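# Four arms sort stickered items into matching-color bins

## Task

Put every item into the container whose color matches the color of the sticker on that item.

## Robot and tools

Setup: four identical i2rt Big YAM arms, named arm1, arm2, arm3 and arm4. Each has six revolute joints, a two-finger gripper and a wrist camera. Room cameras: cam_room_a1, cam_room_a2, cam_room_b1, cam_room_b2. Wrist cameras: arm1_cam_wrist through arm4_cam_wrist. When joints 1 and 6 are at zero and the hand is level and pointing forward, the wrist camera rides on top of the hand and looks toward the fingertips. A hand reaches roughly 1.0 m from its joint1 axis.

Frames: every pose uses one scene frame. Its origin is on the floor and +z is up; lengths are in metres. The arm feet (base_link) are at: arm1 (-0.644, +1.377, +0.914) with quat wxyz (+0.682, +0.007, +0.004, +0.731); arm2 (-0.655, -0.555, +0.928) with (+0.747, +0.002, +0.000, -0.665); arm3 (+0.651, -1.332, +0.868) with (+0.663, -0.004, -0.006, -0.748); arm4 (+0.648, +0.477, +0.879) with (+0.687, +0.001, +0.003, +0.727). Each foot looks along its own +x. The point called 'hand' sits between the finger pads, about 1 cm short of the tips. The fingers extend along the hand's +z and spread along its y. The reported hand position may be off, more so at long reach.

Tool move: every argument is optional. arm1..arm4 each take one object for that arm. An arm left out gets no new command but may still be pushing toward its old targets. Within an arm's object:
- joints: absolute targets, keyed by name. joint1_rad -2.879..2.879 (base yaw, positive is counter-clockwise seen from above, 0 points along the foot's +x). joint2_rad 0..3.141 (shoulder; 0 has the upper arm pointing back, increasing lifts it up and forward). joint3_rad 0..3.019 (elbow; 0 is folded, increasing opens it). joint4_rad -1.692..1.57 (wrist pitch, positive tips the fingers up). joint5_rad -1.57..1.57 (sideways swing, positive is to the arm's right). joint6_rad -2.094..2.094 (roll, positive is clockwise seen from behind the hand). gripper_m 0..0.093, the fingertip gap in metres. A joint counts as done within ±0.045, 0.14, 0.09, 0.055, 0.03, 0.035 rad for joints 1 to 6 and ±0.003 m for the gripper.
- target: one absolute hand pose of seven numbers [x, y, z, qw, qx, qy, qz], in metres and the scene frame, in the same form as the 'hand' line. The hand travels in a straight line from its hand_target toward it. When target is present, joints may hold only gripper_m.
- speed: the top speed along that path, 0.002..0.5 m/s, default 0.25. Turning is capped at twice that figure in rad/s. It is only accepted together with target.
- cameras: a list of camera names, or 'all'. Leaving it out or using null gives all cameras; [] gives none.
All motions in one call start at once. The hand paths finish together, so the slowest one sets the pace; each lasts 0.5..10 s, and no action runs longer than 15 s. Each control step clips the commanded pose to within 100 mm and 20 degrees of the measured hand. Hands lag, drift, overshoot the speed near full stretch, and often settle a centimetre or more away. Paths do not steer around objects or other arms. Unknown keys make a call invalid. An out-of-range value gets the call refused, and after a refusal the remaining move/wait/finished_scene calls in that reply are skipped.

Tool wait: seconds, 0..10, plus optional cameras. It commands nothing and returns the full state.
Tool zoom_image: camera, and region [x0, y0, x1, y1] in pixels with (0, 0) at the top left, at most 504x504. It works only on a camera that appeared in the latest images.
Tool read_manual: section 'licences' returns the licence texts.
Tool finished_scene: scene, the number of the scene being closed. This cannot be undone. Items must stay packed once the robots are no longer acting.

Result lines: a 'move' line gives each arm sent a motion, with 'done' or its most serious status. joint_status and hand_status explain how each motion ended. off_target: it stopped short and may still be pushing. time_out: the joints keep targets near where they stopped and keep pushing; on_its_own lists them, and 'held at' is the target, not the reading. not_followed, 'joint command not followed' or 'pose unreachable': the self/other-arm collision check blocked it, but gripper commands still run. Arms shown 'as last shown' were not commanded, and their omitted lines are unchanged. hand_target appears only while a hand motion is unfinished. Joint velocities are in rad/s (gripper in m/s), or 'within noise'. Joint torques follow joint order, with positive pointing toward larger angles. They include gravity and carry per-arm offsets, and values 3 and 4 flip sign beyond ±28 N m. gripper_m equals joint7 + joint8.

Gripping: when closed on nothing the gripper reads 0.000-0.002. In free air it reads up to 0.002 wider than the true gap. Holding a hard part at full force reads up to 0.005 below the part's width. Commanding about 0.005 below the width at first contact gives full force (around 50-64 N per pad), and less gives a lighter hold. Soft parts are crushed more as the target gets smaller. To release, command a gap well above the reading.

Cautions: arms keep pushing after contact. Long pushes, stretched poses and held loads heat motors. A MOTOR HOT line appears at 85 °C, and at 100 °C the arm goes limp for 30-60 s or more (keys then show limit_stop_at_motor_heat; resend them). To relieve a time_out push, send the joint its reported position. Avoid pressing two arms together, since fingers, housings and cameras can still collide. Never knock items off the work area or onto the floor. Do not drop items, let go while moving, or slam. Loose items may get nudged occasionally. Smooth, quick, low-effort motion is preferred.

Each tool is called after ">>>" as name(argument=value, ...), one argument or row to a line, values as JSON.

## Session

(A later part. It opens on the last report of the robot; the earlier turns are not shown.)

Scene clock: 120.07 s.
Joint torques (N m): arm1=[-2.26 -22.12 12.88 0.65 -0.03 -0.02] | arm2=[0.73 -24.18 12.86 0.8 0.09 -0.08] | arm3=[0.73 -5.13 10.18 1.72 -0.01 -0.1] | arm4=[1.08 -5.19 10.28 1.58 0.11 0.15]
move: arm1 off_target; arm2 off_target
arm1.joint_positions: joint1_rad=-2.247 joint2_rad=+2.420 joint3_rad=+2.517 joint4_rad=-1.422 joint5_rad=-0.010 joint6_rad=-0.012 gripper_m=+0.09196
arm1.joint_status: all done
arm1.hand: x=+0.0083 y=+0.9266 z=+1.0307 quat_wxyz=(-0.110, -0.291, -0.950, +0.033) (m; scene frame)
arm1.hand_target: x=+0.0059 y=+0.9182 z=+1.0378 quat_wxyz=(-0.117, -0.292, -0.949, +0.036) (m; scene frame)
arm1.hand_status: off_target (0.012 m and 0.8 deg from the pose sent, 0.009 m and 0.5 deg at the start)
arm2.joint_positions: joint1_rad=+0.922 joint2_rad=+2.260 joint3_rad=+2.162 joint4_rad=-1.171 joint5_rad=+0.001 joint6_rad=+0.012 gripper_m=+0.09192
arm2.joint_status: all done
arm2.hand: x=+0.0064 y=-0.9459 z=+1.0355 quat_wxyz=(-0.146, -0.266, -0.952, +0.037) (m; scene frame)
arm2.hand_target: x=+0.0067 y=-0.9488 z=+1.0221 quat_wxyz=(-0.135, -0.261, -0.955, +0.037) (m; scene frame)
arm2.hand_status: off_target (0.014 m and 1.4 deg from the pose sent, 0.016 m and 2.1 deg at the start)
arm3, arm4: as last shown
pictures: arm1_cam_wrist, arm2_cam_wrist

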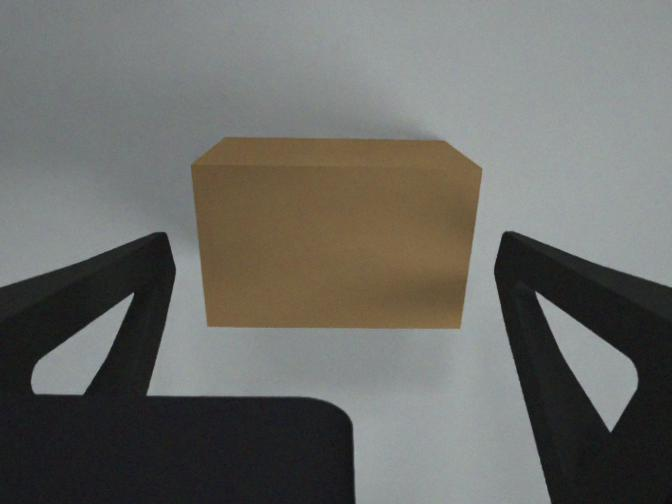

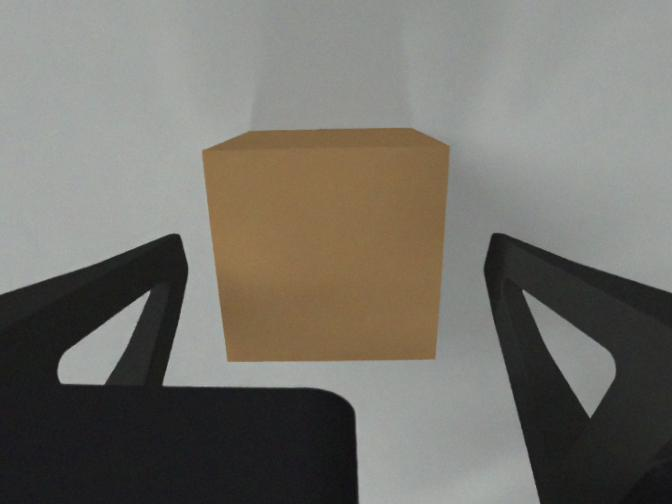

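>>> move(
  arm1={"target":[-0.30,1.143,1.145,0.1413,0.2908,0.9453,-0.0435],"speed":0.3},
  arm2={"target":[-0.33,-0.75,1.14,0.1343,0.2613,0.9552,-0.0367],"speed":0.3},
  arm3={"target":[0.072,-0.990,1.108,0.0885,-0.9077,0.2432,0.3303],"speed":0.3},
  arm4={"target":[0.070,0.895,1.095,0.1000,-0.8986,0.2748,0.3271],"speed":0.3},
  cameras=["arm3_cam_wrist","arm4_cam_wrist"],
)

Scene clock: 129.47 s.
Joint torques (N m): arm1=[-1.79 -5.66 11.04 0.62 0.1 0.1] | arm2=[0.56 -7.88 10.03 0.84 0.08 -0.07] | arm3=[0.32 -18.55 14.23 1.63 0.11 -0.12] | arm4=[0.62 -19.84 13 1.39 -0.07 -0.09]
move: arm1 done; arm2 off_target; arm3 off_target; arm4 off_target
arm1.joint_positions: joint1_rad=-2.247 joint2_rad=+1.215 joint3_rad=+1.122 joint4_rad=-1.149 joint5_rad=-0.010 joint6_rad=-0.012 gripper_m=+0.09196
arm1.hand: x=-0.3000 y=+1.1419 z=+1.1493 quat_wxyz=(-0.150, -0.289, -0.945, +0.046) (m; scene frame)
arm1.hand_target: x=-0.3000 y=+1.1431 z=+1.1451 quat_wxyz=(-0.141, -0.291, -0.945, +0.043) (m; scene frame)
arm1.hand_status: done (0.004 m and 1.1 deg from the pose sent, 0.394 m and 3.8 deg at the start)
arm2.joint_positions: joint1_rad=+0.922 joint2_rad=+1.148 joint3_rad=+1.026 joint4_rad=-1.130 joint5_rad=+0.001 joint6_rad=+0.012 gripper_m=+0.09192
arm2.hand: x=-0.3244 y=-0.7517 z=+1.1521 quat_wxyz=(-0.154, -0.266, -0.951, +0.040) (m; scene frame)
arm2.hand_target: x=-0.3301 y=-0.7499 z=+1.1403 quat_wxyz=(-0.134, -0.261, -0.955, +0.037) (m; scene frame)
arm2.hand_status: off_target (0.013 m and 2.4 deg from the pose sent, 0.403 m and 1.4 deg at the start)
arm3.joint_positions: joint1_rad=-1.962 joint2_rad=+1.682 joint3_rad=+1.456 joint4_rad=-0.702 joint5_rad=+0.005 joint6_rad=-0.003 gripper_m=+0.09402
arm3.hand: x=+0.0838 y=-1.0086 z=+1.0789 quat_wxyz=(+0.076, -0.919, +0.242, +0.302) (m; scene frame)
arm3.hand_target: x=+0.0740 y=-0.9910 z=+1.1084 quat_wxyz=(+0.089, -0.908, +0.243, +0.330) (m; scene frame)
arm3.hand_status: off_target (0.036 m and 3.7 deg from the pose sent, 0.338 m and 3.5 deg at the start)
arm4.joint_positions: joint1_rad=+0.889 joint2_rad=+1.807 joint3_rad=+1.558 joint4_rad=-0.678 joint5_rad=-0.014 joint6_rad=-0.016 gripper_m=+0.09400
arm4.hand: x=+0.0849 y=+0.8827 z=+1.0718 quat_wxyz=(-0.091, +0.905, -0.283, -0.303) (m; scene frame)
arm4.hand_target: x=+0.0714 y=+0.8940 z=+1.0953 quat_wxyz=(-0.100, +0.899, -0.275, -0.327) (m; scene frame)
arm4.hand_status: off_target (0.030 m and 3.1 deg from the pose sent, 0.388 m and 4.0 deg at the start)
pictures: arm3_cam_wrist, arm4_cam_wrist

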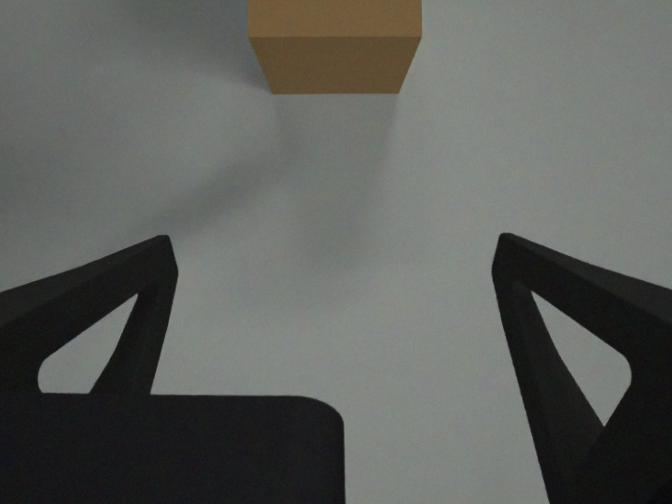

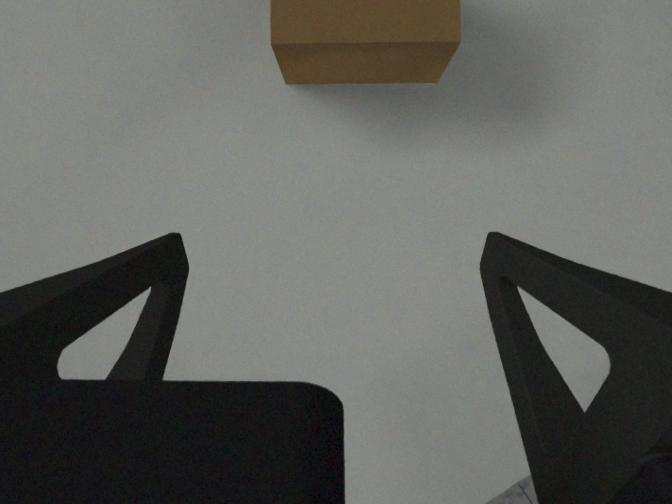

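>>> move(
  arm3={"target":[-0.021,-0.961,1.080,0.0885,-0.9077,0.2432,0.3303],"speed":0.15},
  arm4={"target":[-0.007,0.966,1.055,0.1000,-0.8986,0.2748,0.3271],"speed":0.15},
  cameras=["arm3_cam_wrist","arm4_cam_wrist"],
)

Scene clock: 142.47 s.
Joint torques (N m): arm1=[-1.38 -6.01 11.15 0.35 0.06 0.1] | arm2=[0.56 -8 10.03 0.83 0.08 -0.07] | arm3=[2.37 -21.95 14.46 0.88 0.11 0.03] | arm4=[0.44 -24.06 13.3 0.53 -0.06 -0.06]
move: arm3 off_target; arm4 off_target
arm1, arm2: as last shown
arm3.joint_positions: joint1_rad=-1.959 joint2_rad=+1.941 joint3_rad=+1.761 joint4_rad=-0.722 joint5_rad=+0.025 joint6_rad=+0.008 gripper_m=+0.09402
arm3.hand: x=-0.0022 y=-0.9591 z=+1.0593 quat_wxyz=(+0.087, -0.913, +0.247, +0.313) (m; scene frame)
arm3.hand_target: x=-0.0196 y=-0.9617 z=+1.0801 quat_wxyz=(+0.088, -0.908, +0.243, +0.331) (m; scene frame)
arm3.hand_status: off_target (0.028 m and 2.2 deg from the pose sent, 0.115 m and 3.7 deg at the start)
arm4.joint_positions: joint1_rad=+0.875 joint2_rad=+2.108 joint3_rad=+1.936 joint4_rad=-0.723 joint5_rad=-0.025 joint6_rad=-0.030 gripper_m=+0.09400
arm4.hand: x=+0.0012 y=+0.9548 z=+1.0448 quat_wxyz=(-0.095, +0.900, -0.280, -0.319) (m; scene frame)
arm4.hand_target: x=-0.0061 y=+0.9655 z=+1.0549 quat_wxyz=(-0.100, +0.898, -0.275, -0.328) (m; scene frame)
arm4.hand_status: off_target (0.017 m and 1.3 deg from the pose sent, 0.125 m and 3.2 deg at the start)
pictures: arm3_cam_wrist, arm4_cam_wrist

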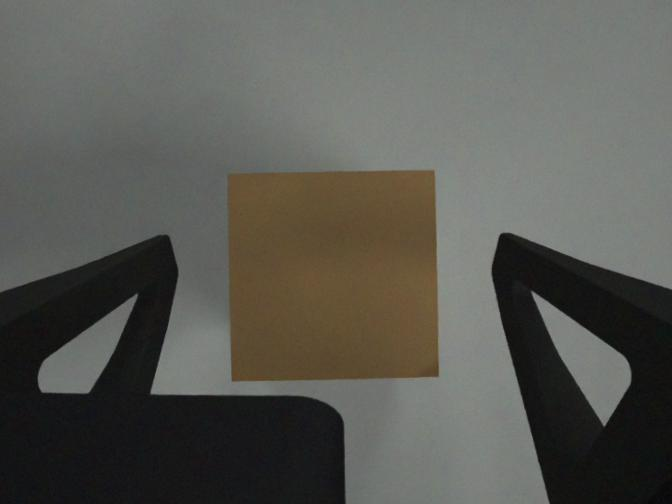

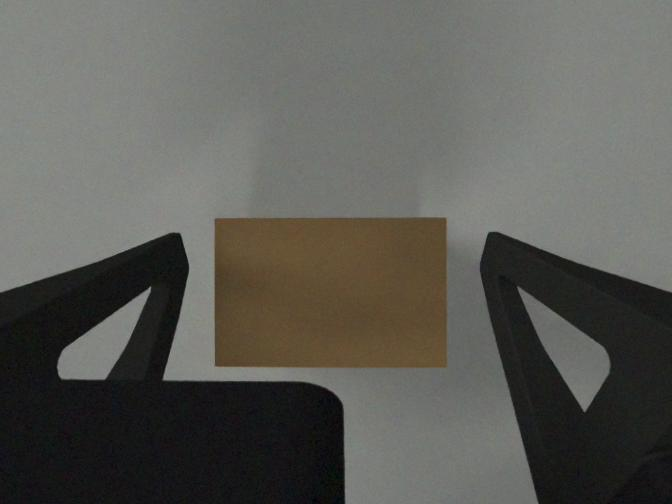

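>>> move(
  arm3={"joints":{"gripper_m":0.040}},
  arm4={"target":[0.001,0.960,1.036,0.1000,-0.8986,0.2748,0.3271],"speed":0.1},
  cameras=["arm3_cam_wrist","arm4_cam_wrist"],
)

Scene clock: 147.87 s.
Joint torques (N m): arm1=[-1.44 -5.3 11.15 0.72 0.05 0.05] | arm2=[0.56 -8 10.03 0.85 0.08 -0.07] | arm3=[2.37 -22.07 14.48 0.92 0.12 0.01] | arm4=[0.79 -25.88 9.43 1.72 -0.06 -0.07]
move: arm3 off_target; arm4 done
arm1, arm2: as last shown
arm3.joint_positions: joint1_rad=-1.959 joint2_rad=+1.941 joint3_rad=+1.761 joint4_rad=-0.722 joint5_rad=+0.025 joint6_rad=+0.009 gripper_m=+0.05297
arm3.joint_status: gripper_m off_target (ended at +0.05300, target +0.04000)
arm3.hand: x=-0.0023 y=-0.9593 z=+1.0593 quat_wxyz=(+0.087, -0.913, +0.248, +0.313) (m; scene frame)
arm4.joint_positions: joint1_rad=+0.875 joint2_rad=+2.108 joint3_rad=+1.912 joint4_rad=-0.694 joint5_rad=-0.025 joint6_rad=-0.030 gripper_m=+0.09400
arm4.hand: x=+0.0019 y=+0.9542 z=+1.0361 quat_wxyz=(-0.096, +0.900, -0.280, -0.321) (m; scene frame)
arm4.hand_target: x=+0.0012 y=+0.9600 z=+1.0359 quat_wxyz=(-0.100, +0.899, -0.275, -0.327) (m; scene frame)
arm4.hand_status: done (0.006 m and 1.0 deg from the pose sent, 0.010 m and 1.2 deg at the start)
pictures: arm3_cam_wrist, arm4_cam_wrist

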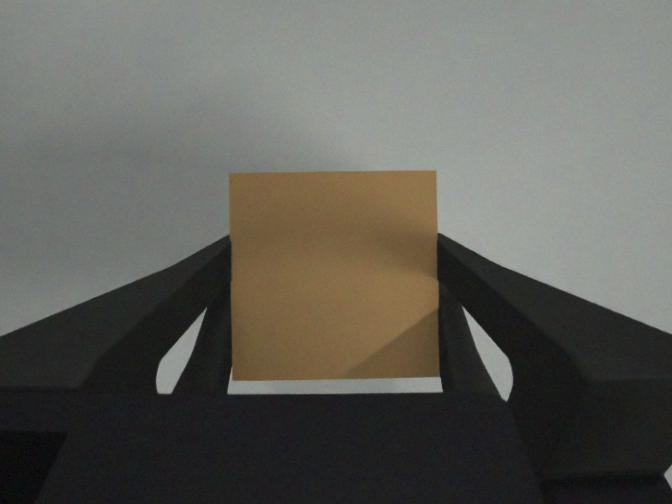

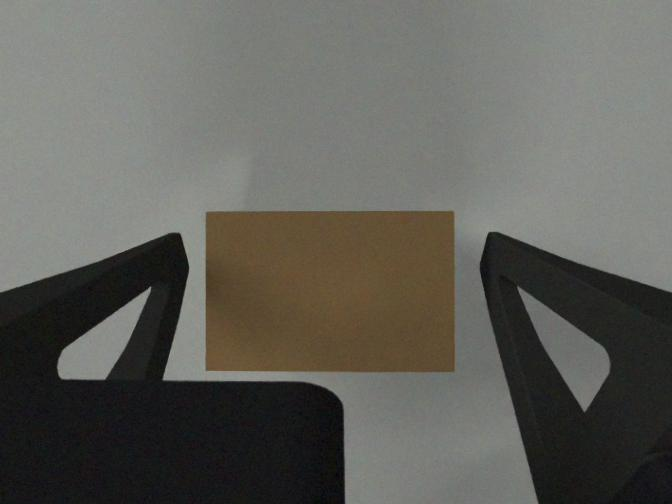

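>>> move(
  arm3={"target":[0.14,-1.03,1.15,0.0885,-0.9077,0.2432,0.3303],"speed":0.25},
  arm4={"target":[0.004,0.958,1.023,0.1000,-0.8986,0.2748,0.3271],"speed":0.1},
  cameras=["arm3_cam_wrist","arm4_cam_wrist"],
)

>>> move(
  arm3={"joints":{"joint1_rad":-1.96,"joint2_rad":0.848,"joint3_rad":1.07,"joint4_rad":-1.12,"joint5_rad":0,"joint6_rad":0}},
  arm4={"joints":{"gripper_m":0.056}},
  cameras=["arm4_cam_wrist"],
)

Scene clock: 155.93 s.
Joint torques (N m): arm1=[-1.49 -5.66 11.14 0.61 0.06 0.1] | arm2=[0.62 -7.94 10.03 0.81 0.09 -0.07] | arm3=[0.44 -14.68 9.62 1.13 -0.08 -0.13] | arm4=[0.21 -25.23 8.94 1.68 -0.04 -0.08]
move: arm3 done; arm4 done
arm1, arm2: as last shown
arm3.joint_positions: joint1_rad=-1.961 joint2_rad=+1.467 joint3_rad=+1.370 joint4_rad=-0.757 joint5_rad=+0.010 joint6_rad=+0.000 gripper_m=+0.05296
arm3.hand: x=+0.1354 y=-1.0365 z=+1.1545 quat_wxyz=(+0.087, -0.907, +0.240, +0.336) (m; scene frame)
arm3.hand_target: x=+0.1401 y=-1.0300 z=+1.1501 quat_wxyz=(+0.089, -0.908, +0.243, +0.330) (m; scene frame)
arm3.hand_status: done (0.009 m and 0.7 deg from the pose sent, 0.183 m and 2.2 deg at the start)
arm4.joint_positions: joint1_rad=+0.875 joint2_rad=+2.108 joint3_rad=+1.876 joint4_rad=-0.658 joint5_rad=-0.026 joint6_rad=-0.030 gripper_m=+0.09400
arm4.hand: x=+0.0040 y=+0.9525 z=+1.0230 quat_wxyz=(-0.096, +0.900, -0.279, -0.321) (m; scene frame)
arm4.hand_target: x=+0.0041 y=+0.9580 z=+1.0230 quat_wxyz=(-0.100, +0.899, -0.275, -0.327) (m; scene frame)
arm4.hand_status: done (0.006 m and 1.0 deg from the pose sent, 0.014 m and 1.0 deg at the start)
pictures: arm3_cam_wrist, arm4_cam_wrist

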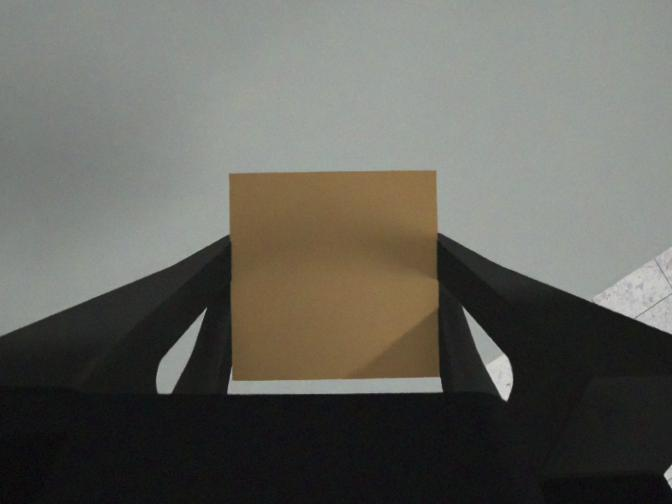

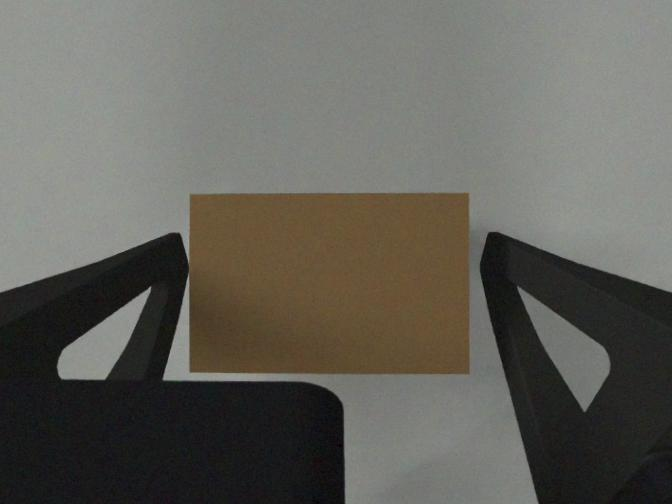

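Scene clock: 157.40 s.
Joint torques (N m): arm1=[-1.26 -4.89 10.97 0.61 0.08 0.09] | arm2=[0.5 -8 10.09 0.84 0.08 -0.07] | arm3=[1.38 -3.84 9.74 1.07 -0.08 -0.04] | arm4=[0.79 -25.47 9.05 1.62 -0.04 -0.08]
move: arm3 done; arm4 off_target
arm1, arm2: as last shown
arm3.joint_positions: joint1_rad=-1.961 joint2_rad=+0.845 joint3_rad=+1.069 joint4_rad=-1.115 joint5_rad=+0.002 joint6_rad=+0.000 gripper_m=+0.05296
arm3.joint_status: all done
arm3.hand: x=+0.3471 y=-1.1558 z=+1.2172 quat_wxyz=(+0.079, -0.913, +0.241, +0.320) (m; scene frame)
arm4.joint_positions: joint1_rad=+0.875 joint2_rad=+2.108 joint3_rad=+1.876 joint4_rad=-0.658 joint5_rad=-0.027 joint6_rad=-0.032 gripper_m=+0.06924
arm4.joint_status: gripper_m off_target (ended at +0.06926, target +0.05600)
arm4.hand: x=+0.0039 y=+0.9524 z=+1.0231 quat_wxyz=(-0.096, +0.900, -0.279, -0.321) (m; scene frame)
pictures: arm4_cam_wrist

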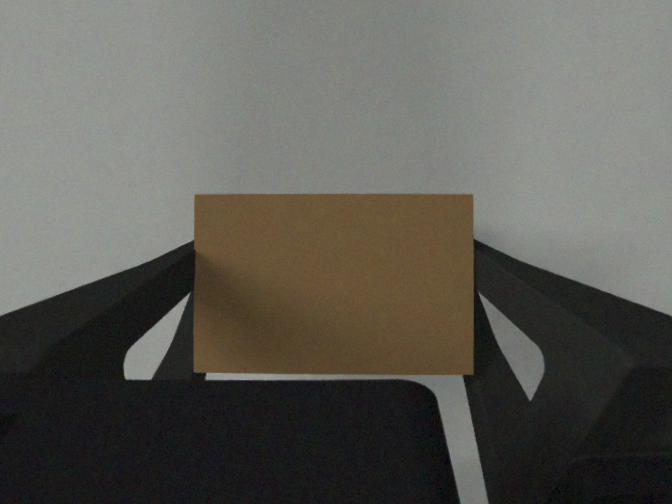

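>>> move(
  arm3={"joints":{"joint1_rad":1.077}},
  arm4={"target":[0.11,0.86,1.15,0.1000,-0.8986,0.2748,0.3271],"speed":0.25},
  cameras=["arm4_cam_wrist"],
)

>>> move(
  arm3={"target":[1.13,-1.685,0.96,0.3146,0.1238,0.9402,-0.0414],"speed":0.25},
  arm4={"joints":{"joint1_rad":0.89,"joint2_rad":0.848,"joint3_rad":1.07,"joint4_rad":-1.12,"joint5_rad":0,"joint6_rad":0}},
  cameras=["arm3_cam_wrist"],
)

>>> move(
  arm4={"joints":{"joint1_rad":-1.19}},
  cameras=["arm3_cam_wrist","arm4_cam_wrist"],
)

Scene clock: 171.07 s.
Joint torques (N m): arm1=[-1.49 -5.36 11.15 0.59 0.08 0.09] | arm2=[0.5 -8 10.03 0.83 0.08 -0.08] | arm3=[1.85 -4.01 9.81 1.07 0.08 -0.04] | arm4=[1.49 -17.85 9.66 0.7 0.19 0.13]
Motor temperatures (°C): arm1=[20 25 34 23 21 21 22] | arm2=[23 26 32 22 22 20 23] | arm3=[24 24 31 23 24 23 24] | arm4=[22 27 37 22 24 21 25]
move: arm3 done; arm4 done
arm1, arm2: as last shown
arm3.joint_positions: joint1_rad=+1.068 joint2_rad=+0.847 joint3_rad=+1.069 joint4_rad=-1.115 joint5_rad=-0.001 joint6_rad=+0.000 gripper_m=+0.05291
arm3.joint_status: all done
arm3.hand: x=+0.9336 y=-1.5305 z=+1.2224 quat_wxyz=(-0.319, -0.287, -0.897, +0.107) (m; scene frame)
arm4.joint_positions: joint1_rad=+0.890 joint2_rad=+1.651 joint3_rad=+1.544 joint4_rad=-0.751 joint5_rad=-0.015 joint6_rad=-0.032 gripper_m=+0.06924
arm4.hand: x=+0.1120 y=+0.8626 z=+1.1559 quat_wxyz=(-0.104, +0.897, -0.272, -0.334) (m; scene frame)
arm4.hand_target: x=+0.1100 y=+0.8600 z=+1.1501 quat_wxyz=(-0.100, +0.899, -0.275, -0.327) (m; scene frame)
arm4.hand_status: done (0.007 m and 1.0 deg from the pose sent, 0.189 m and 0.9 deg at the start)
pictures: arm4_cam_wrist

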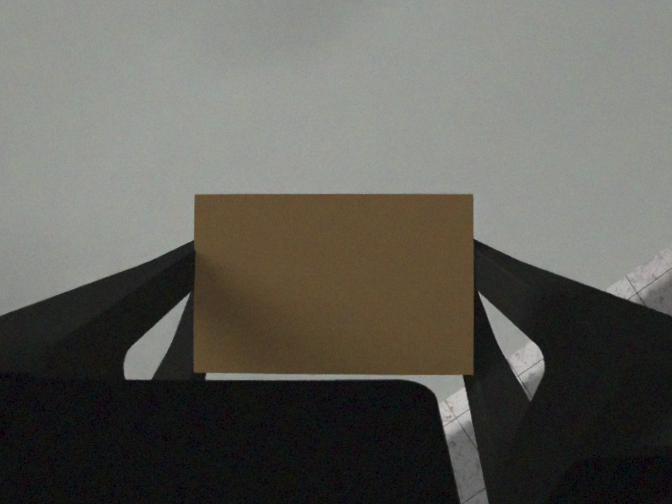

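Scene clock: 173.23 s.
Joint torques (N m): arm1=[-1.73 -5.54 11.17 0.53 0.06 0.09] | arm2=[0.56 -8 10.06 0.84 0.08 -0.07] | arm3=[0.15 -16.85 12.12 1.65 -0.29 -0.12] | arm4=[0.91 -3.25 9.36 0.66 0.21 0.18]
move: arm3 off_target; arm4 done
arm1, arm2: as last shown
arm3.joint_positions: joint1_rad=+0.991 joint2_rad=+1.709 joint3_rad=+1.076 joint4_rad=-0.419 joint5_rad=-0.271 joint6_rad=-0.357 gripper_m=+0.05289
arm3.hand: x=+1.1144 y=-1.6621 z=+0.9348 quat_wxyz=(-0.287, -0.128, -0.949, +0.022) (m; scene frame)
arm3.hand_target: x=+1.1284 y=-1.6840 z=+0.9609 quat_wxyz=(-0.315, -0.124, -0.940, +0.042) (m; scene frame)
arm3.hand_status: off_target (0.037 m and 4.1 deg from the pose sent, 0.362 m and 20.8 deg at the start)
arm4.joint_positions: joint1_rad=+0.890 joint2_rad=+0.837 joint3_rad=+1.067 joint4_rad=-1.110 joint5_rad=-0.004 joint6_rad=-0.013 gripper_m=+0.06924
arm4.joint_status: all done
arm4.hand: x=+0.3677 y=+0.6813 z=+1.2344 quat_wxyz=(-0.102, +0.897, -0.283, -0.323) (m; scene frame)
pictures: arm3_cam_wrist

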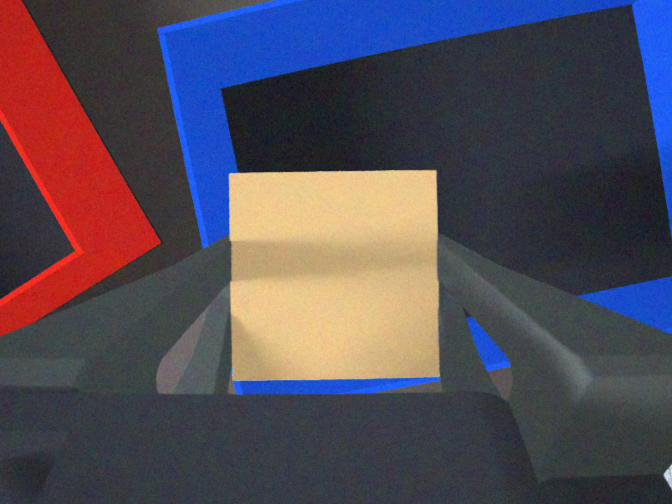

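Scene clock: 175.27 s.
Joint torques (N m): arm1=[-1.49 -6.07 11.11 0.65 0.06 0.1] | arm2=[0.56 -7.94 10.04 0.84 0.09 -0.08] | arm3=[0.15 -16.85 12.16 1.7 -0.29 -0.12] | arm4=[1.03 -3.78 9.5 0.64 0.06 0.15]
move: arm4 done
arm1, arm2, arm3: as last shown
arm3.joint_positions: joint1_rad=+0.991 joint2_rad=+1.709 joint3_rad=+1.076 joint4_rad=-0.419 joint5_rad=-0.271 joint6_rad=-0.358 gripper_m=+0.05289
arm3.hand: x=+1.1144 y=-1.6621 z=+0.9348 quat_wxyz=(-0.287, -0.127, -0.949, +0.022) (m; scene frame)
arm4.joint_positions: joint1_rad=-1.189 joint2_rad=+0.843 joint3_rad=+1.067 joint4_rad=-1.110 joint5_rad=+0.000 joint6_rad=-0.011 gripper_m=+0.06925
arm4.joint_status: all done
arm4.hand: x=+0.9654 y=+0.6260 z=+1.2299 quat_wxyz=(-0.325, +0.210, -0.919, -0.070) (m; scene frame)
pictures: arm3_cam_wrist, arm4_cam_wrist

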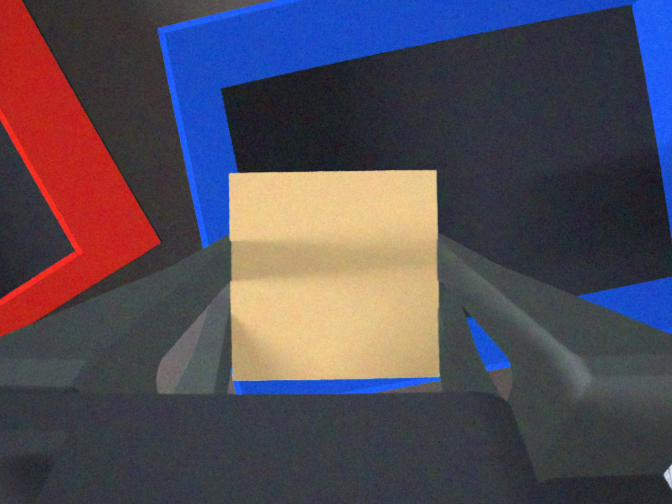

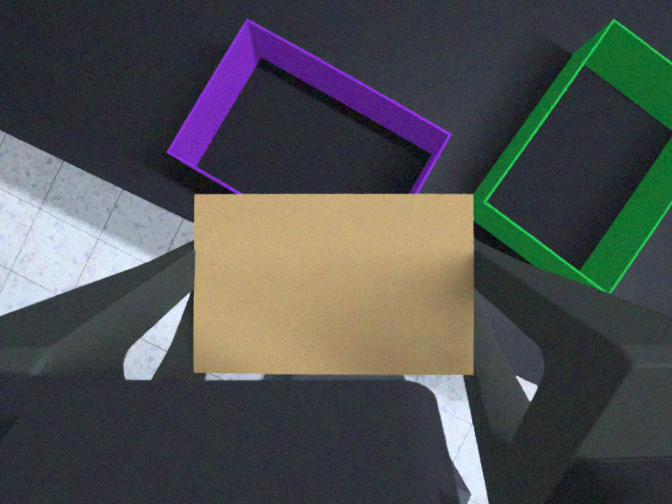

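>>> move(
  arm3={"target":[1.178,-1.755,0.845,0.3146,0.1238,0.9402,-0.0414],"speed":0.2},
  arm4={"target":[1.11,0.70,0.95,0.3253,-0.0412,0.9446,0.0142],"speed":0.25},
  cameras=["arm3_cam_wrist","arm4_cam_wrist"],
)

Scene clock: 192.70 s.
Joint torques (N m): arm1=[-1.44 -5.42 11.25 0.59 0.09 0.12] | arm2=[0.5 -8 10.06 0.83 0.08 -0.07] | arm3=[0.21 -20.48 11 1.7 -0.31 -0.13] | arm4=[0.91 -13.86 9.11 1.44 0.42 0.18]
move: arm3 off_target; arm4 off_target
arm1.joint_positions: joint1_rad=-2.247 joint2_rad=+1.215 joint3_rad=+1.122 joint4_rad=-1.149 joint5_rad=-0.010 joint6_rad=-0.012 gripper_m=+0.09196
arm1.hand: x=-0.3000 y=+1.1419 z=+1.1493 quat_wxyz=(-0.150, -0.289, -0.945, +0.046) (m; scene frame)
arm2.joint_positions: joint1_rad=+0.922 joint2_rad=+1.148 joint3_rad=+1.026 joint4_rad=-1.130 joint5_rad=+0.001 joint6_rad=+0.012 gripper_m=+0.09192
arm2.hand: x=-0.3244 y=-0.7517 z=+1.1521 quat_wxyz=(-0.154, -0.266, -0.951, +0.040) (m; scene frame)
arm3.joint_positions: joint1_rad=+0.956 joint2_rad=+2.061 joint3_rad=+1.273 joint4_rad=-0.262 joint5_rad=-0.290 joint6_rad=-0.388 gripper_m=+0.05289
arm3.hand: x=+1.1643 y=-1.7312 z=+0.8284 quat_wxyz=(-0.292, -0.127, -0.948, +0.024) (m; scene frame)
arm3.hand_target: x=+1.1766 y=-1.7542 z=+0.8459 quat_wxyz=(-0.314, -0.124, -0.940, +0.042) (m; scene frame)
arm3.hand_status: off_target (0.032 m and 3.4 deg from the pose sent, 0.144 m and 4.1 deg at the start)
arm4.joint_positions: joint1_rad=-1.095 joint2_rad=+1.539 joint3_rad=+0.817 joint4_rad=-0.286 joint5_rad=+0.268 joint6_rad=+0.353 gripper_m=+0.06925
arm4.hand: x=+1.0954 y=+0.6879 z=+0.9320 quat_wxyz=(-0.301, +0.049, -0.952, +0.000) (m; scene frame)
arm4.hand_target: x=+1.1092 y=+0.6996 z=+0.9505 quat_wxyz=(-0.325, +0.041, -0.945, -0.015) (m; scene frame)
arm4.hand_status: off_target (0.026 m and 3.4 deg from the pose sent, 0.324 m and 20.6 deg at the start)
pictures: arm3_cam_wrist, arm4_cam_wrist

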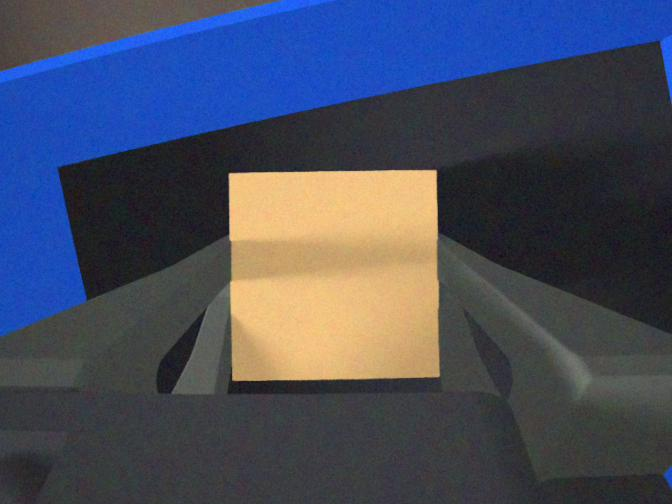

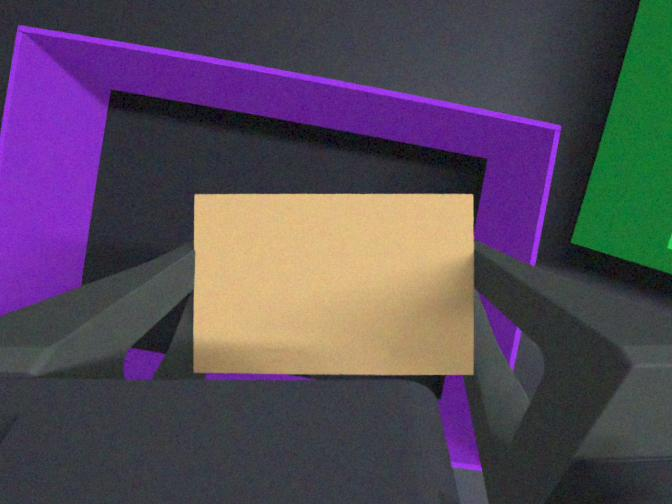

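>>> move(
  arm3={"target":[1.178,-1.757,0.808,0.3146,0.1238,0.9402,-0.0414],"speed":0.15},
  arm4={"target":[1.130,0.737,0.83,0.3253,-0.0412,0.9446,0.0142],"speed":0.2},
  cameras=["arm3_cam_wrist","arm4_cam_wrist"],
)

>>> move(
  arm3={"target":[1.178,-1.757,0.788,0.3146,0.1238,0.9402,-0.0414],"speed":0.1},
  arm4={"target":[1.130,0.737,0.775,0.3253,-0.0412,0.9446,0.0142],"speed":0.15},
  cameras=["arm3_cam_wrist","arm4_cam_wrist"],
)

Scene clock: 205.30 s.
Joint torques (N m): arm1=[-1.55 -5.66 11.1 0.77 0.13 0.09] | arm2=[0.56 -8.12 10.02 0.8 0.08 -0.07] | arm3=[-0.09 -20.54 10.33 1.72 -0.31 -0.13] | arm4=[1.08 -15.62 7.43 1.47 0.4 0.19]
move: arm3 off_target; arm4 off_target
arm1, arm2: as last shown
arm3.joint_positions: joint1_rad=+0.955 joint2_rad=+2.128 joint3_rad=+1.273 joint4_rad=-0.191 joint5_rad=-0.291 joint6_rad=-0.390 gripper_m=+0.05289
arm3.hand: x=+1.1658 y=-1.7331 z=+0.7952 quat_wxyz=(-0.294, -0.126, -0.947, +0.025) (m; scene frame)
arm3.hand_target: x=+1.1767 y=-1.7562 z=+0.8088 quat_wxyz=(-0.314, -0.124, -0.940, +0.042) (m; scene frame)
arm3.hand_status: off_target (0.030 m and 3.1 deg from the pose sent, 0.036 m and 3.4 deg at the start)
arm4.joint_positions: joint1_rad=-1.045 joint2_rad=+1.871 joint3_rad=+0.848 joint4_rad=+0.014 joint5_rad=+0.295 joint6_rad=+0.394 gripper_m=+0.06925
arm4.hand: x=+1.1134 y=+0.7236 z=+0.8204 quat_wxyz=(-0.306, +0.050, -0.951, -0.002) (m; scene frame)
arm4.hand_target: x=+1.1293 y=+0.7367 z=+0.8307 quat_wxyz=(-0.325, +0.041, -0.945, -0.014) (m; scene frame)
arm4.hand_status: off_target (0.023 m and 2.9 deg from the pose sent, 0.118 m and 3.4 deg at the start)
pictures: arm3_cam_wrist, arm4_cam_wrist

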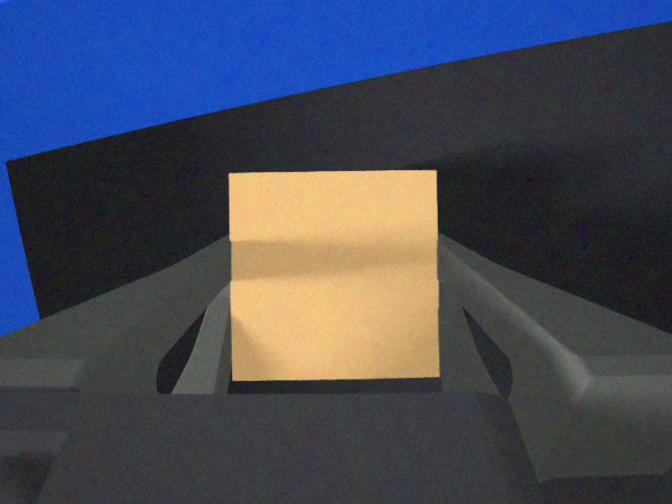

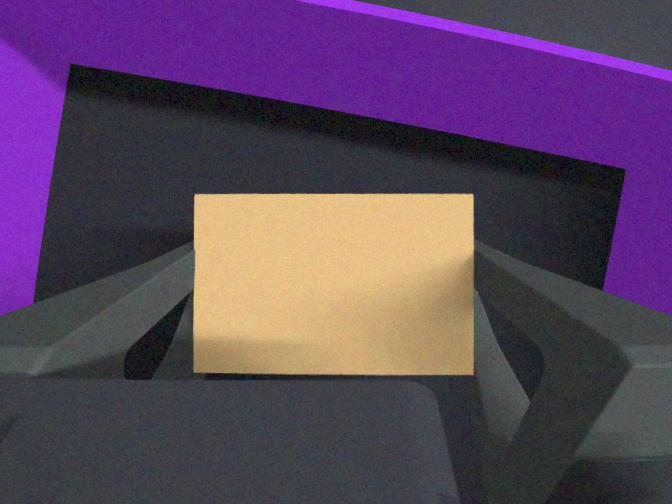

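Scene clock: 206.43 s.
Joint torques (N m): arm1=[-1.79 -5.13 11.11 0.54 0.1 0.11] | arm2=[0.62 -8 10.04 0.84 0.08 -0.08] | arm3=[0.15 -19.25 9.83 1.66 -0.2 -0.11] | arm4=[1.38 -17.03 6.05 1.47 0.4 0.19]
move: arm3 off_target; arm4 off_target
arm1, arm2: as last shown
arm3.joint_positions: joint1_rad=+0.954 joint2_rad=+2.152 joint3_rad=+1.281 joint4_rad=-0.150 joint5_rad=-0.294 joint6_rad=-0.391 gripper_m=+0.05289
arm3.hand: x=+1.1705 y=-1.7382 z=+0.7877 quat_wxyz=(-0.304, -0.123, -0.944, +0.031) (m; scene frame)
arm3.hand_target: x=+1.1773 y=-1.7565 z=+0.7886 quat_wxyz=(-0.315, -0.124, -0.940, +0.042) (m; scene frame)
arm3.hand_status: off_target (0.020 m and 1.8 deg from the pose sent, 0.028 m and 3.1 deg at the start)
arm4.joint_positions: joint1_rad=-1.045 joint2_rad=+2.015 joint3_rad=+0.858 joint4_rad=+0.152 joint5_rad=+0.295 joint6_rad=+0.394 gripper_m=+0.06925
arm4.hand: x=+1.1156 y=+0.7250 z=+0.7682 quat_wxyz=(-0.308, +0.049, -0.950, -0.003) (m; scene frame)
arm4.hand_target: x=+1.1295 y=+0.7368 z=+0.7756 quat_wxyz=(-0.325, +0.041, -0.945, -0.014) (m; scene frame)
arm4.hand_status: off_target (0.020 m and 2.6 deg from the pose sent, 0.050 m and 2.9 deg at the start)
pictures: arm3_cam_wrist, arm4_cam_wrist

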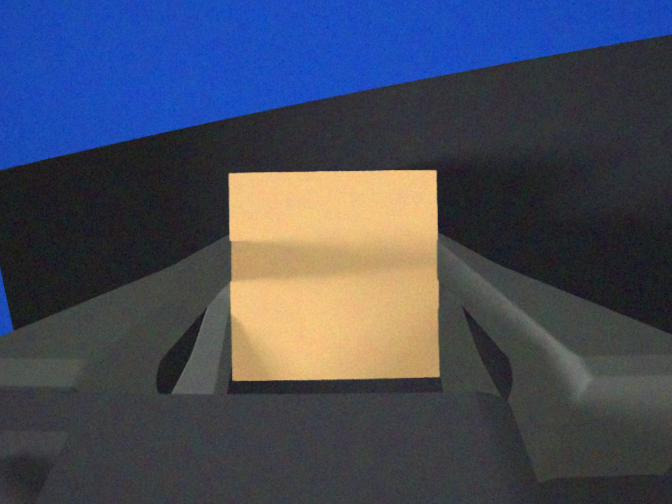

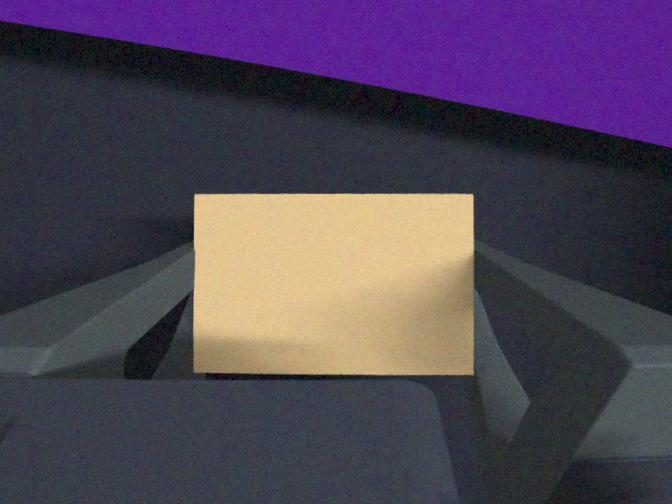

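>>> move(
  arm3={"target":[1.178,-1.757,0.778,0.3146,0.1238,0.9402,-0.0414],"speed":0.08},
  arm4={"target":[1.130,0.737,0.757,0.3253,-0.0412,0.9446,0.0142],"speed":0.1},
  cameras=[],
)

>>> move(
  arm3={"target":[1.178,-1.753,0.783,0.3146,0.1238,0.9402,-0.0414],"joints":{"gripper_m":0.092},"speed":0.08},
  arm4={"target":[1.130,0.737,0.744,0.3253,-0.0412,0.9446,0.0142],"speed":0.08},
  cameras=["arm3_cam_wrist","arm4_cam_wrist"],
)

Scene clock: 214.00 s.
Joint torques (N m): arm1=[-1.32 -5.25 11.12 0.64 0.08 0.1] | arm2=[0.44 -8.06 10.06 0.83 0.07 -0.08] | arm3=[0.21 -18.37 9.54 1.59 -0.19 -0.11] | arm4=[1.26 -15.85 5.9 1.47 0.41 0.2]
move: arm3 off_target; arm4 off_target
arm1, arm2: as last shown
arm3.joint_positions: joint1_rad=+0.954 joint2_rad=+2.161 joint3_rad=+1.285 joint4_rad=-0.128 joint5_rad=-0.294 joint6_rad=-0.391 gripper_m=+0.05289
arm3.hand: x=+1.1738 y=-1.7412 z=+0.7864 quat_wxyz=(-0.310, -0.121, -0.942, +0.036) (m; scene frame)
arm3.hand_target: x=+1.1771 y=-1.7564 z=+0.7782 quat_wxyz=(-0.314, -0.124, -0.940, +0.041) (m; scene frame)
arm3.hand_status: off_target (0.018 m and 0.9 deg from the pose sent, 0.022 m and 1.8 deg at the start)
arm4.joint_positions: joint1_rad=-1.045 joint2_rad=+2.053 joint3_rad=+0.865 joint4_rad=+0.194 joint5_rad=+0.295 joint6_rad=+0.394 gripper_m=+0.06925
arm4.hand: x=+1.1180 y=+0.7266 z=+0.7563 quat_wxyz=(-0.313, +0.048, -0.949, -0.006) (m; scene frame)
arm4.hand_target: x=+1.1294 y=+0.7368 z=+0.7573 quat_wxyz=(-0.325, +0.041, -0.945, -0.014) (m; scene frame)
arm4.hand_status: off_target (0.016 m and 2.0 deg from the pose sent, 0.022 m and 2.6 deg at the start)
pictures: none

Scene clock: 214.97 s.
Joint torques (N m): arm1=[-1.55 -5.36 11.34 0.65 0.07 0.08] | arm2=[0.62 -8.06 10.07 0.84 0.07 -0.08] | arm3=[0.62 -20.78 8.69 1.43 -0.08 -0.06] | arm4=[1.14 -15.5 5.7 1.5 0.36 0.13]
move: arm3 off_target; arm4 off_target
arm1, arm2: as last shown
arm3.joint_positions: joint1_rad=+0.954 joint2_rad=+2.172 joint3_rad=+1.285 joint4_rad=-0.128 joint5_rad=-0.294 joint6_rad=-0.391 gripper_m=+0.09197
arm3.joint_status: all done
arm3.hand: x=+1.1720 y=-1.7397 z=+0.7791 quat_wxyz=(-0.306, -0.122, -0.944, +0.033) (m; scene frame)
arm3.hand_target: x=+1.1776 y=-1.7527 z=+0.7833 quat_wxyz=(-0.315, -0.124, -0.940, +0.042) (m; scene frame)
arm3.hand_status: off_target (0.015 m and 1.5 deg from the pose sent, 0.013 m and 0.9 deg at the start)
arm4.joint_positions: joint1_rad=-1.045 joint2_rad=+2.079 joint3_rad=+0.874 joint4_rad=+0.226 joint5_rad=+0.297 joint6_rad=+0.396 gripper_m=+0.06925
arm4.hand: x=+1.1220 y=+0.7291 z=+0.7499 quat_wxyz=(-0.319, +0.046, -0.947, -0.010) (m; scene frame)
arm4.hand_target: x=+1.1295 y=+0.7367 z=+0.7442 quat_wxyz=(-0.325, +0.041, -0.945, -0.014) (m; scene frame)
arm4.hand_status: off_target (0.013 m and 1.1 deg from the pose sent, 0.020 m and 1.9 deg at the start)
pictures: arm3_cam_wrist, arm4_cam_wrist

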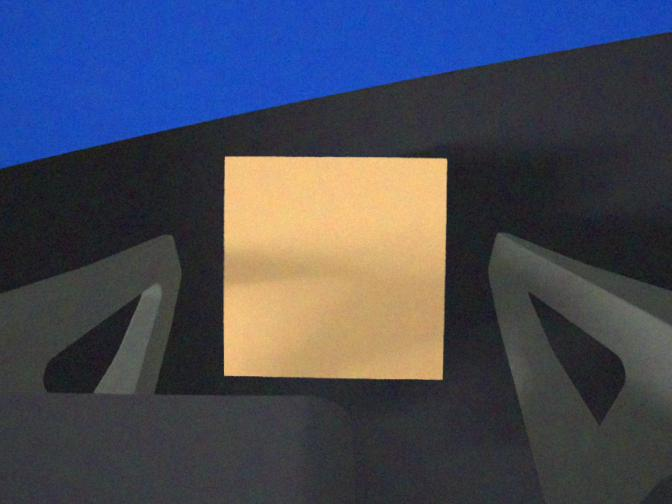

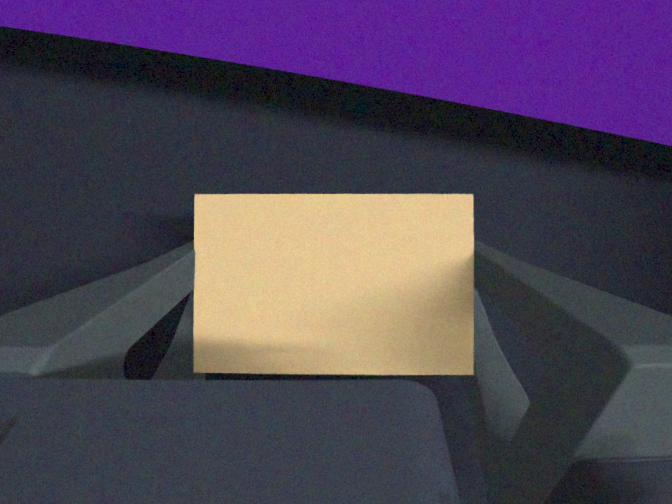

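>>> move(
  arm3={"target":[1.08,-1.715,0.97,0.3146,0.1238,0.9402,-0.0414],"speed":0.25},
  arm4={"target":[1.130,0.737,0.734,0.3253,-0.0412,0.9446,0.0142],"speed":0.08},
  cameras=["arm3_cam_wrist","arm4_cam_wrist"],
)

>>> move(
  arm4={"target":[1.130,0.737,0.741,0.3253,-0.0412,0.9446,0.0142],"joints":{"gripper_m":0.092},"speed":0.08},
  cameras=["arm4_cam_wrist"],
)

>>> move(
  arm4={"target":[1.03,0.70,0.95,0.3253,-0.0412,0.9446,0.0142],"speed":0.25},
  cameras=["arm3_cam_wrist","arm4_cam_wrist","cam_room_a1","cam_room_a2"],
)

Scene clock: 222.57 s.
Joint torques (N m): arm1=[-1.61 -5.48 11.11 0.58 0.08 0.1] | arm2=[0.62 -8 10.06 0.87 0.09 -0.08] | arm3=[0.38 -15.85 7.91 0.7 -0.3 -0.13] | arm4=[1.2 -14.27 5.5 1.4 0.35 0.14]
move: arm3 done; arm4 off_target
arm1, arm2: as last shown
arm3.joint_positions: joint1_rad=+0.875 joint2_rad=+1.661 joint3_rad=+1.110 joint4_rad=-0.444 joint5_rad=-0.334 joint6_rad=-0.457 gripper_m=+0.09197
arm3.hand: x=+1.0869 y=-1.7131 z=+0.9764 quat_wxyz=(-0.321, -0.121, -0.938, +0.045) (m; scene frame)
arm3.hand_target: x=+1.0801 y=-1.7148 z=+0.9699 quat_wxyz=(-0.315, -0.124, -0.940, +0.041) (m; scene frame)
arm3.hand_status: done (0.010 m and 0.9 deg from the pose sent, 0.213 m and 1.5 deg at the start)
arm4.joint_positions: joint1_rad=-1.045 joint2_rad=+2.091 joint3_rad=+0.880 joint4_rad=+0.254 joint5_rad=+0.299 joint6_rad=+0.398 gripper_m=+0.06925
arm4.hand: x=+1.1270 y=+0.7320 z=+0.7490 quat_wxyz=(-0.328, +0.043, -0.944, -0.014) (m; scene frame)
arm4.hand_target: x=+1.1293 y=+0.7365 z=+0.7344 quat_wxyz=(-0.325, +0.041, -0.945, -0.014) (m; scene frame)
arm4.hand_status: off_target (0.016 m and 0.4 deg from the pose sent, 0.020 m and 1.0 deg at the start)
pictures: arm3_cam_wrist, arm4_cam_wrist

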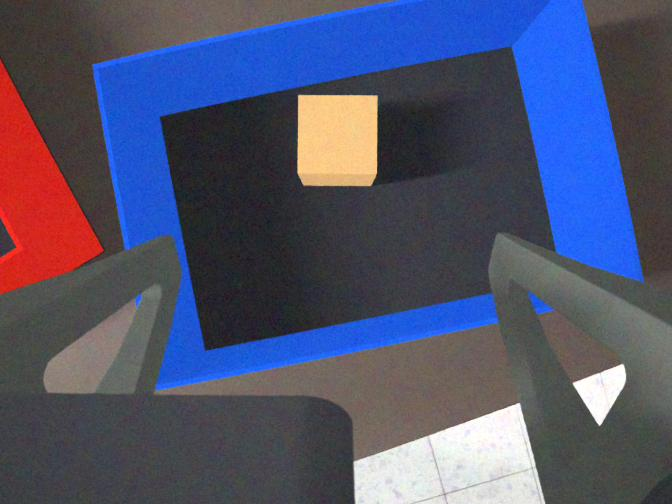

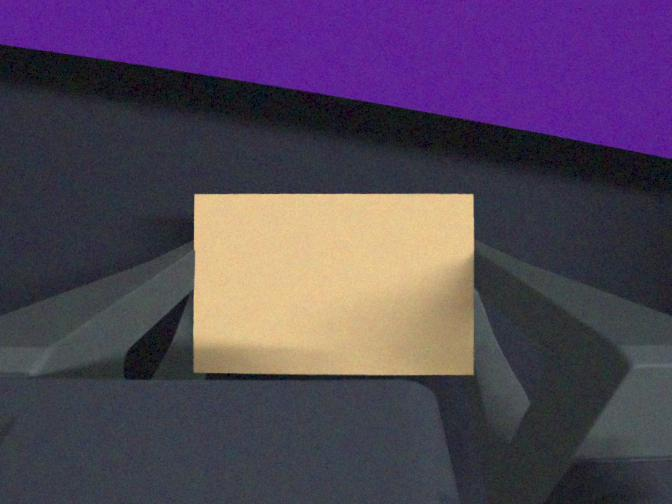

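Scene clock: 223.53 s.
Joint torques (N m): arm1=[-1.61 -5.42 11.19 0.59 0.09 0.11] | arm2=[0.5 -7.94 10.03 0.87 0.08 -0.07] | arm3=[0.44 -15.74 7.91 0.75 -0.29 -0.12] | arm4=[1.49 -16.91 5.15 0.7 0.29 0.12]
move: arm4 done
arm1, arm2, arm3: as last shown
arm3.joint_positions: joint1_rad=+0.875 joint2_rad=+1.661 joint3_rad=+1.110 joint4_rad=-0.444 joint5_rad=-0.334 joint6_rad=-0.458 gripper_m=+0.09197
arm3.hand: x=+1.0869 y=-1.7131 z=+0.9764 quat_wxyz=(-0.321, -0.120, -0.938, +0.045) (m; scene frame)
arm4.joint_positions: joint1_rad=-1.045 joint2_rad=+2.104 joint3_rad=+0.880 joint4_rad=+0.254 joint5_rad=+0.299 joint6_rad=+0.398 gripper_m=+0.09191
arm4.joint_status: all done
arm4.hand: x=+1.1242 y=+0.7301 z=+0.7425 quat_wxyz=(-0.323, +0.044, -0.945, -0.011) (m; scene frame)
arm4.hand_target: x=+1.1298 y=+0.7368 z=+0.7411 quat_wxyz=(-0.325, +0.041, -0.945, -0.014) (m; scene frame)
arm4.hand_status: done (0.009 m and 0.5 deg from the pose sent, 0.010 m and 0.4 deg at the start)
pictures: arm4_cam_wrist

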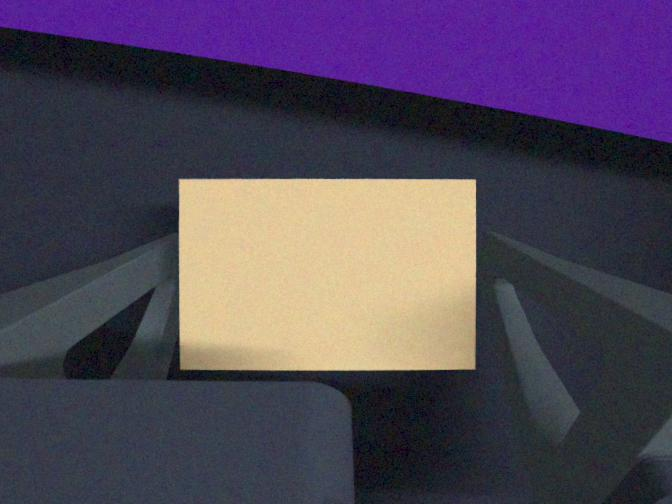

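Scene clock: 225.13 s.
Joint torques (N m): arm1=[-1.49 -5.89 11.22 0.72 0.04 0.1] | arm2=[0.44 -7.94 10.02 0.84 0.08 -0.08] | arm3=[0.38 -15.91 7.88 0.8 -0.29 -0.12] | arm4=[1.2 -9.82 7.34 0.44 0.4 0.19]
move: arm4 done
arm1, arm2, arm3: as last shown
arm4.joint_positions: joint1_rad=-0.975 joint2_rad=+1.364 joint3_rad=+0.676 joint4_rad=-0.274 joint5_rad=+0.337 joint6_rad=+0.454 gripper_m=+0.09191
arm4.hand: x=+1.0333 y=+0.6996 z=+0.9553 quat_wxyz=(-0.333, +0.043, -0.942, -0.018) (m; scene frame)
arm4.hand_target: x=+1.0300 y=+0.7000 z=+0.9501 quat_wxyz=(-0.326, +0.041, -0.945, -0.014) (m; scene frame)
arm4.hand_status: done (0.006 m and 1.1 deg from the pose sent, 0.230 m and 0.5 deg at the start)
pictures: arm3_cam_wrist, arm4_cam_wrist, cam_room_a1, cam_room_a2

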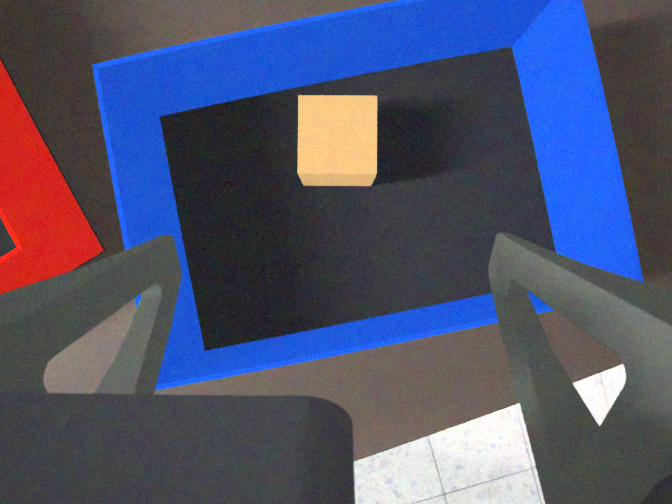

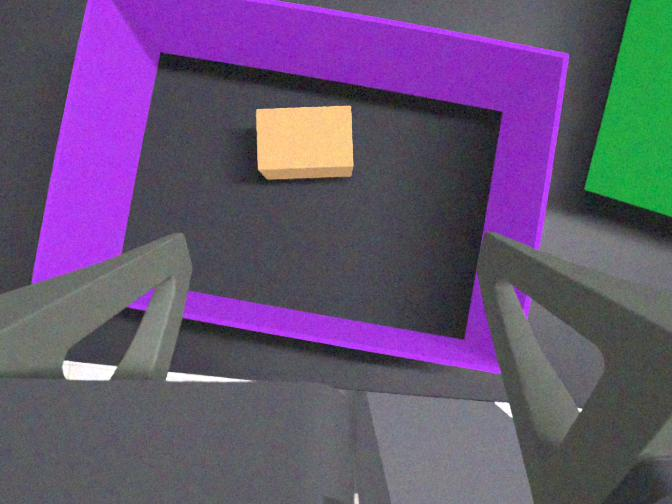

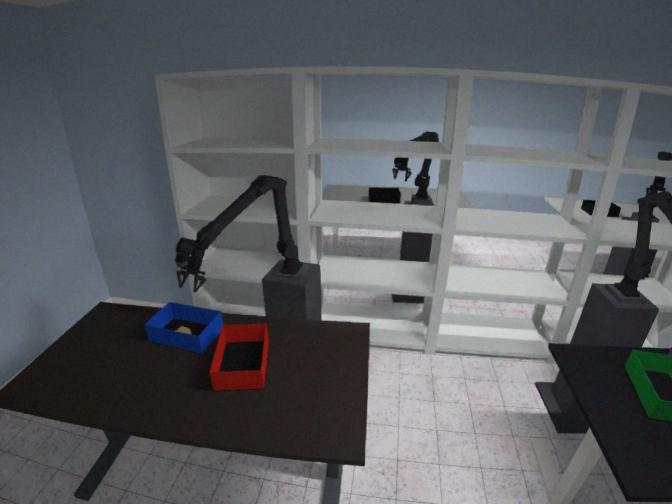

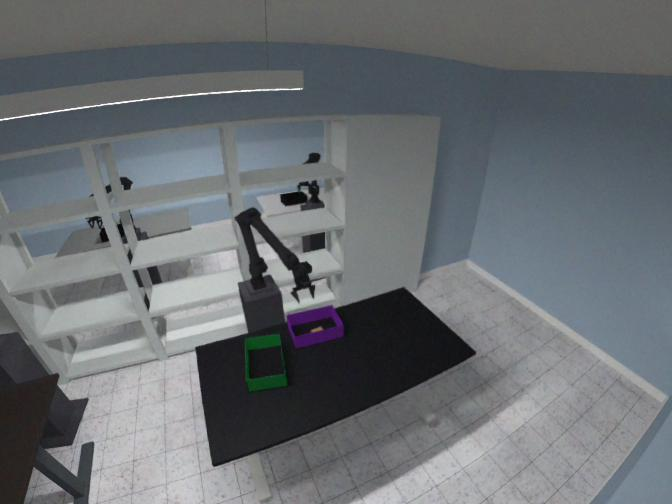

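>>> finished_scene(
  scene=3,
)

The scene is finished: the task was done.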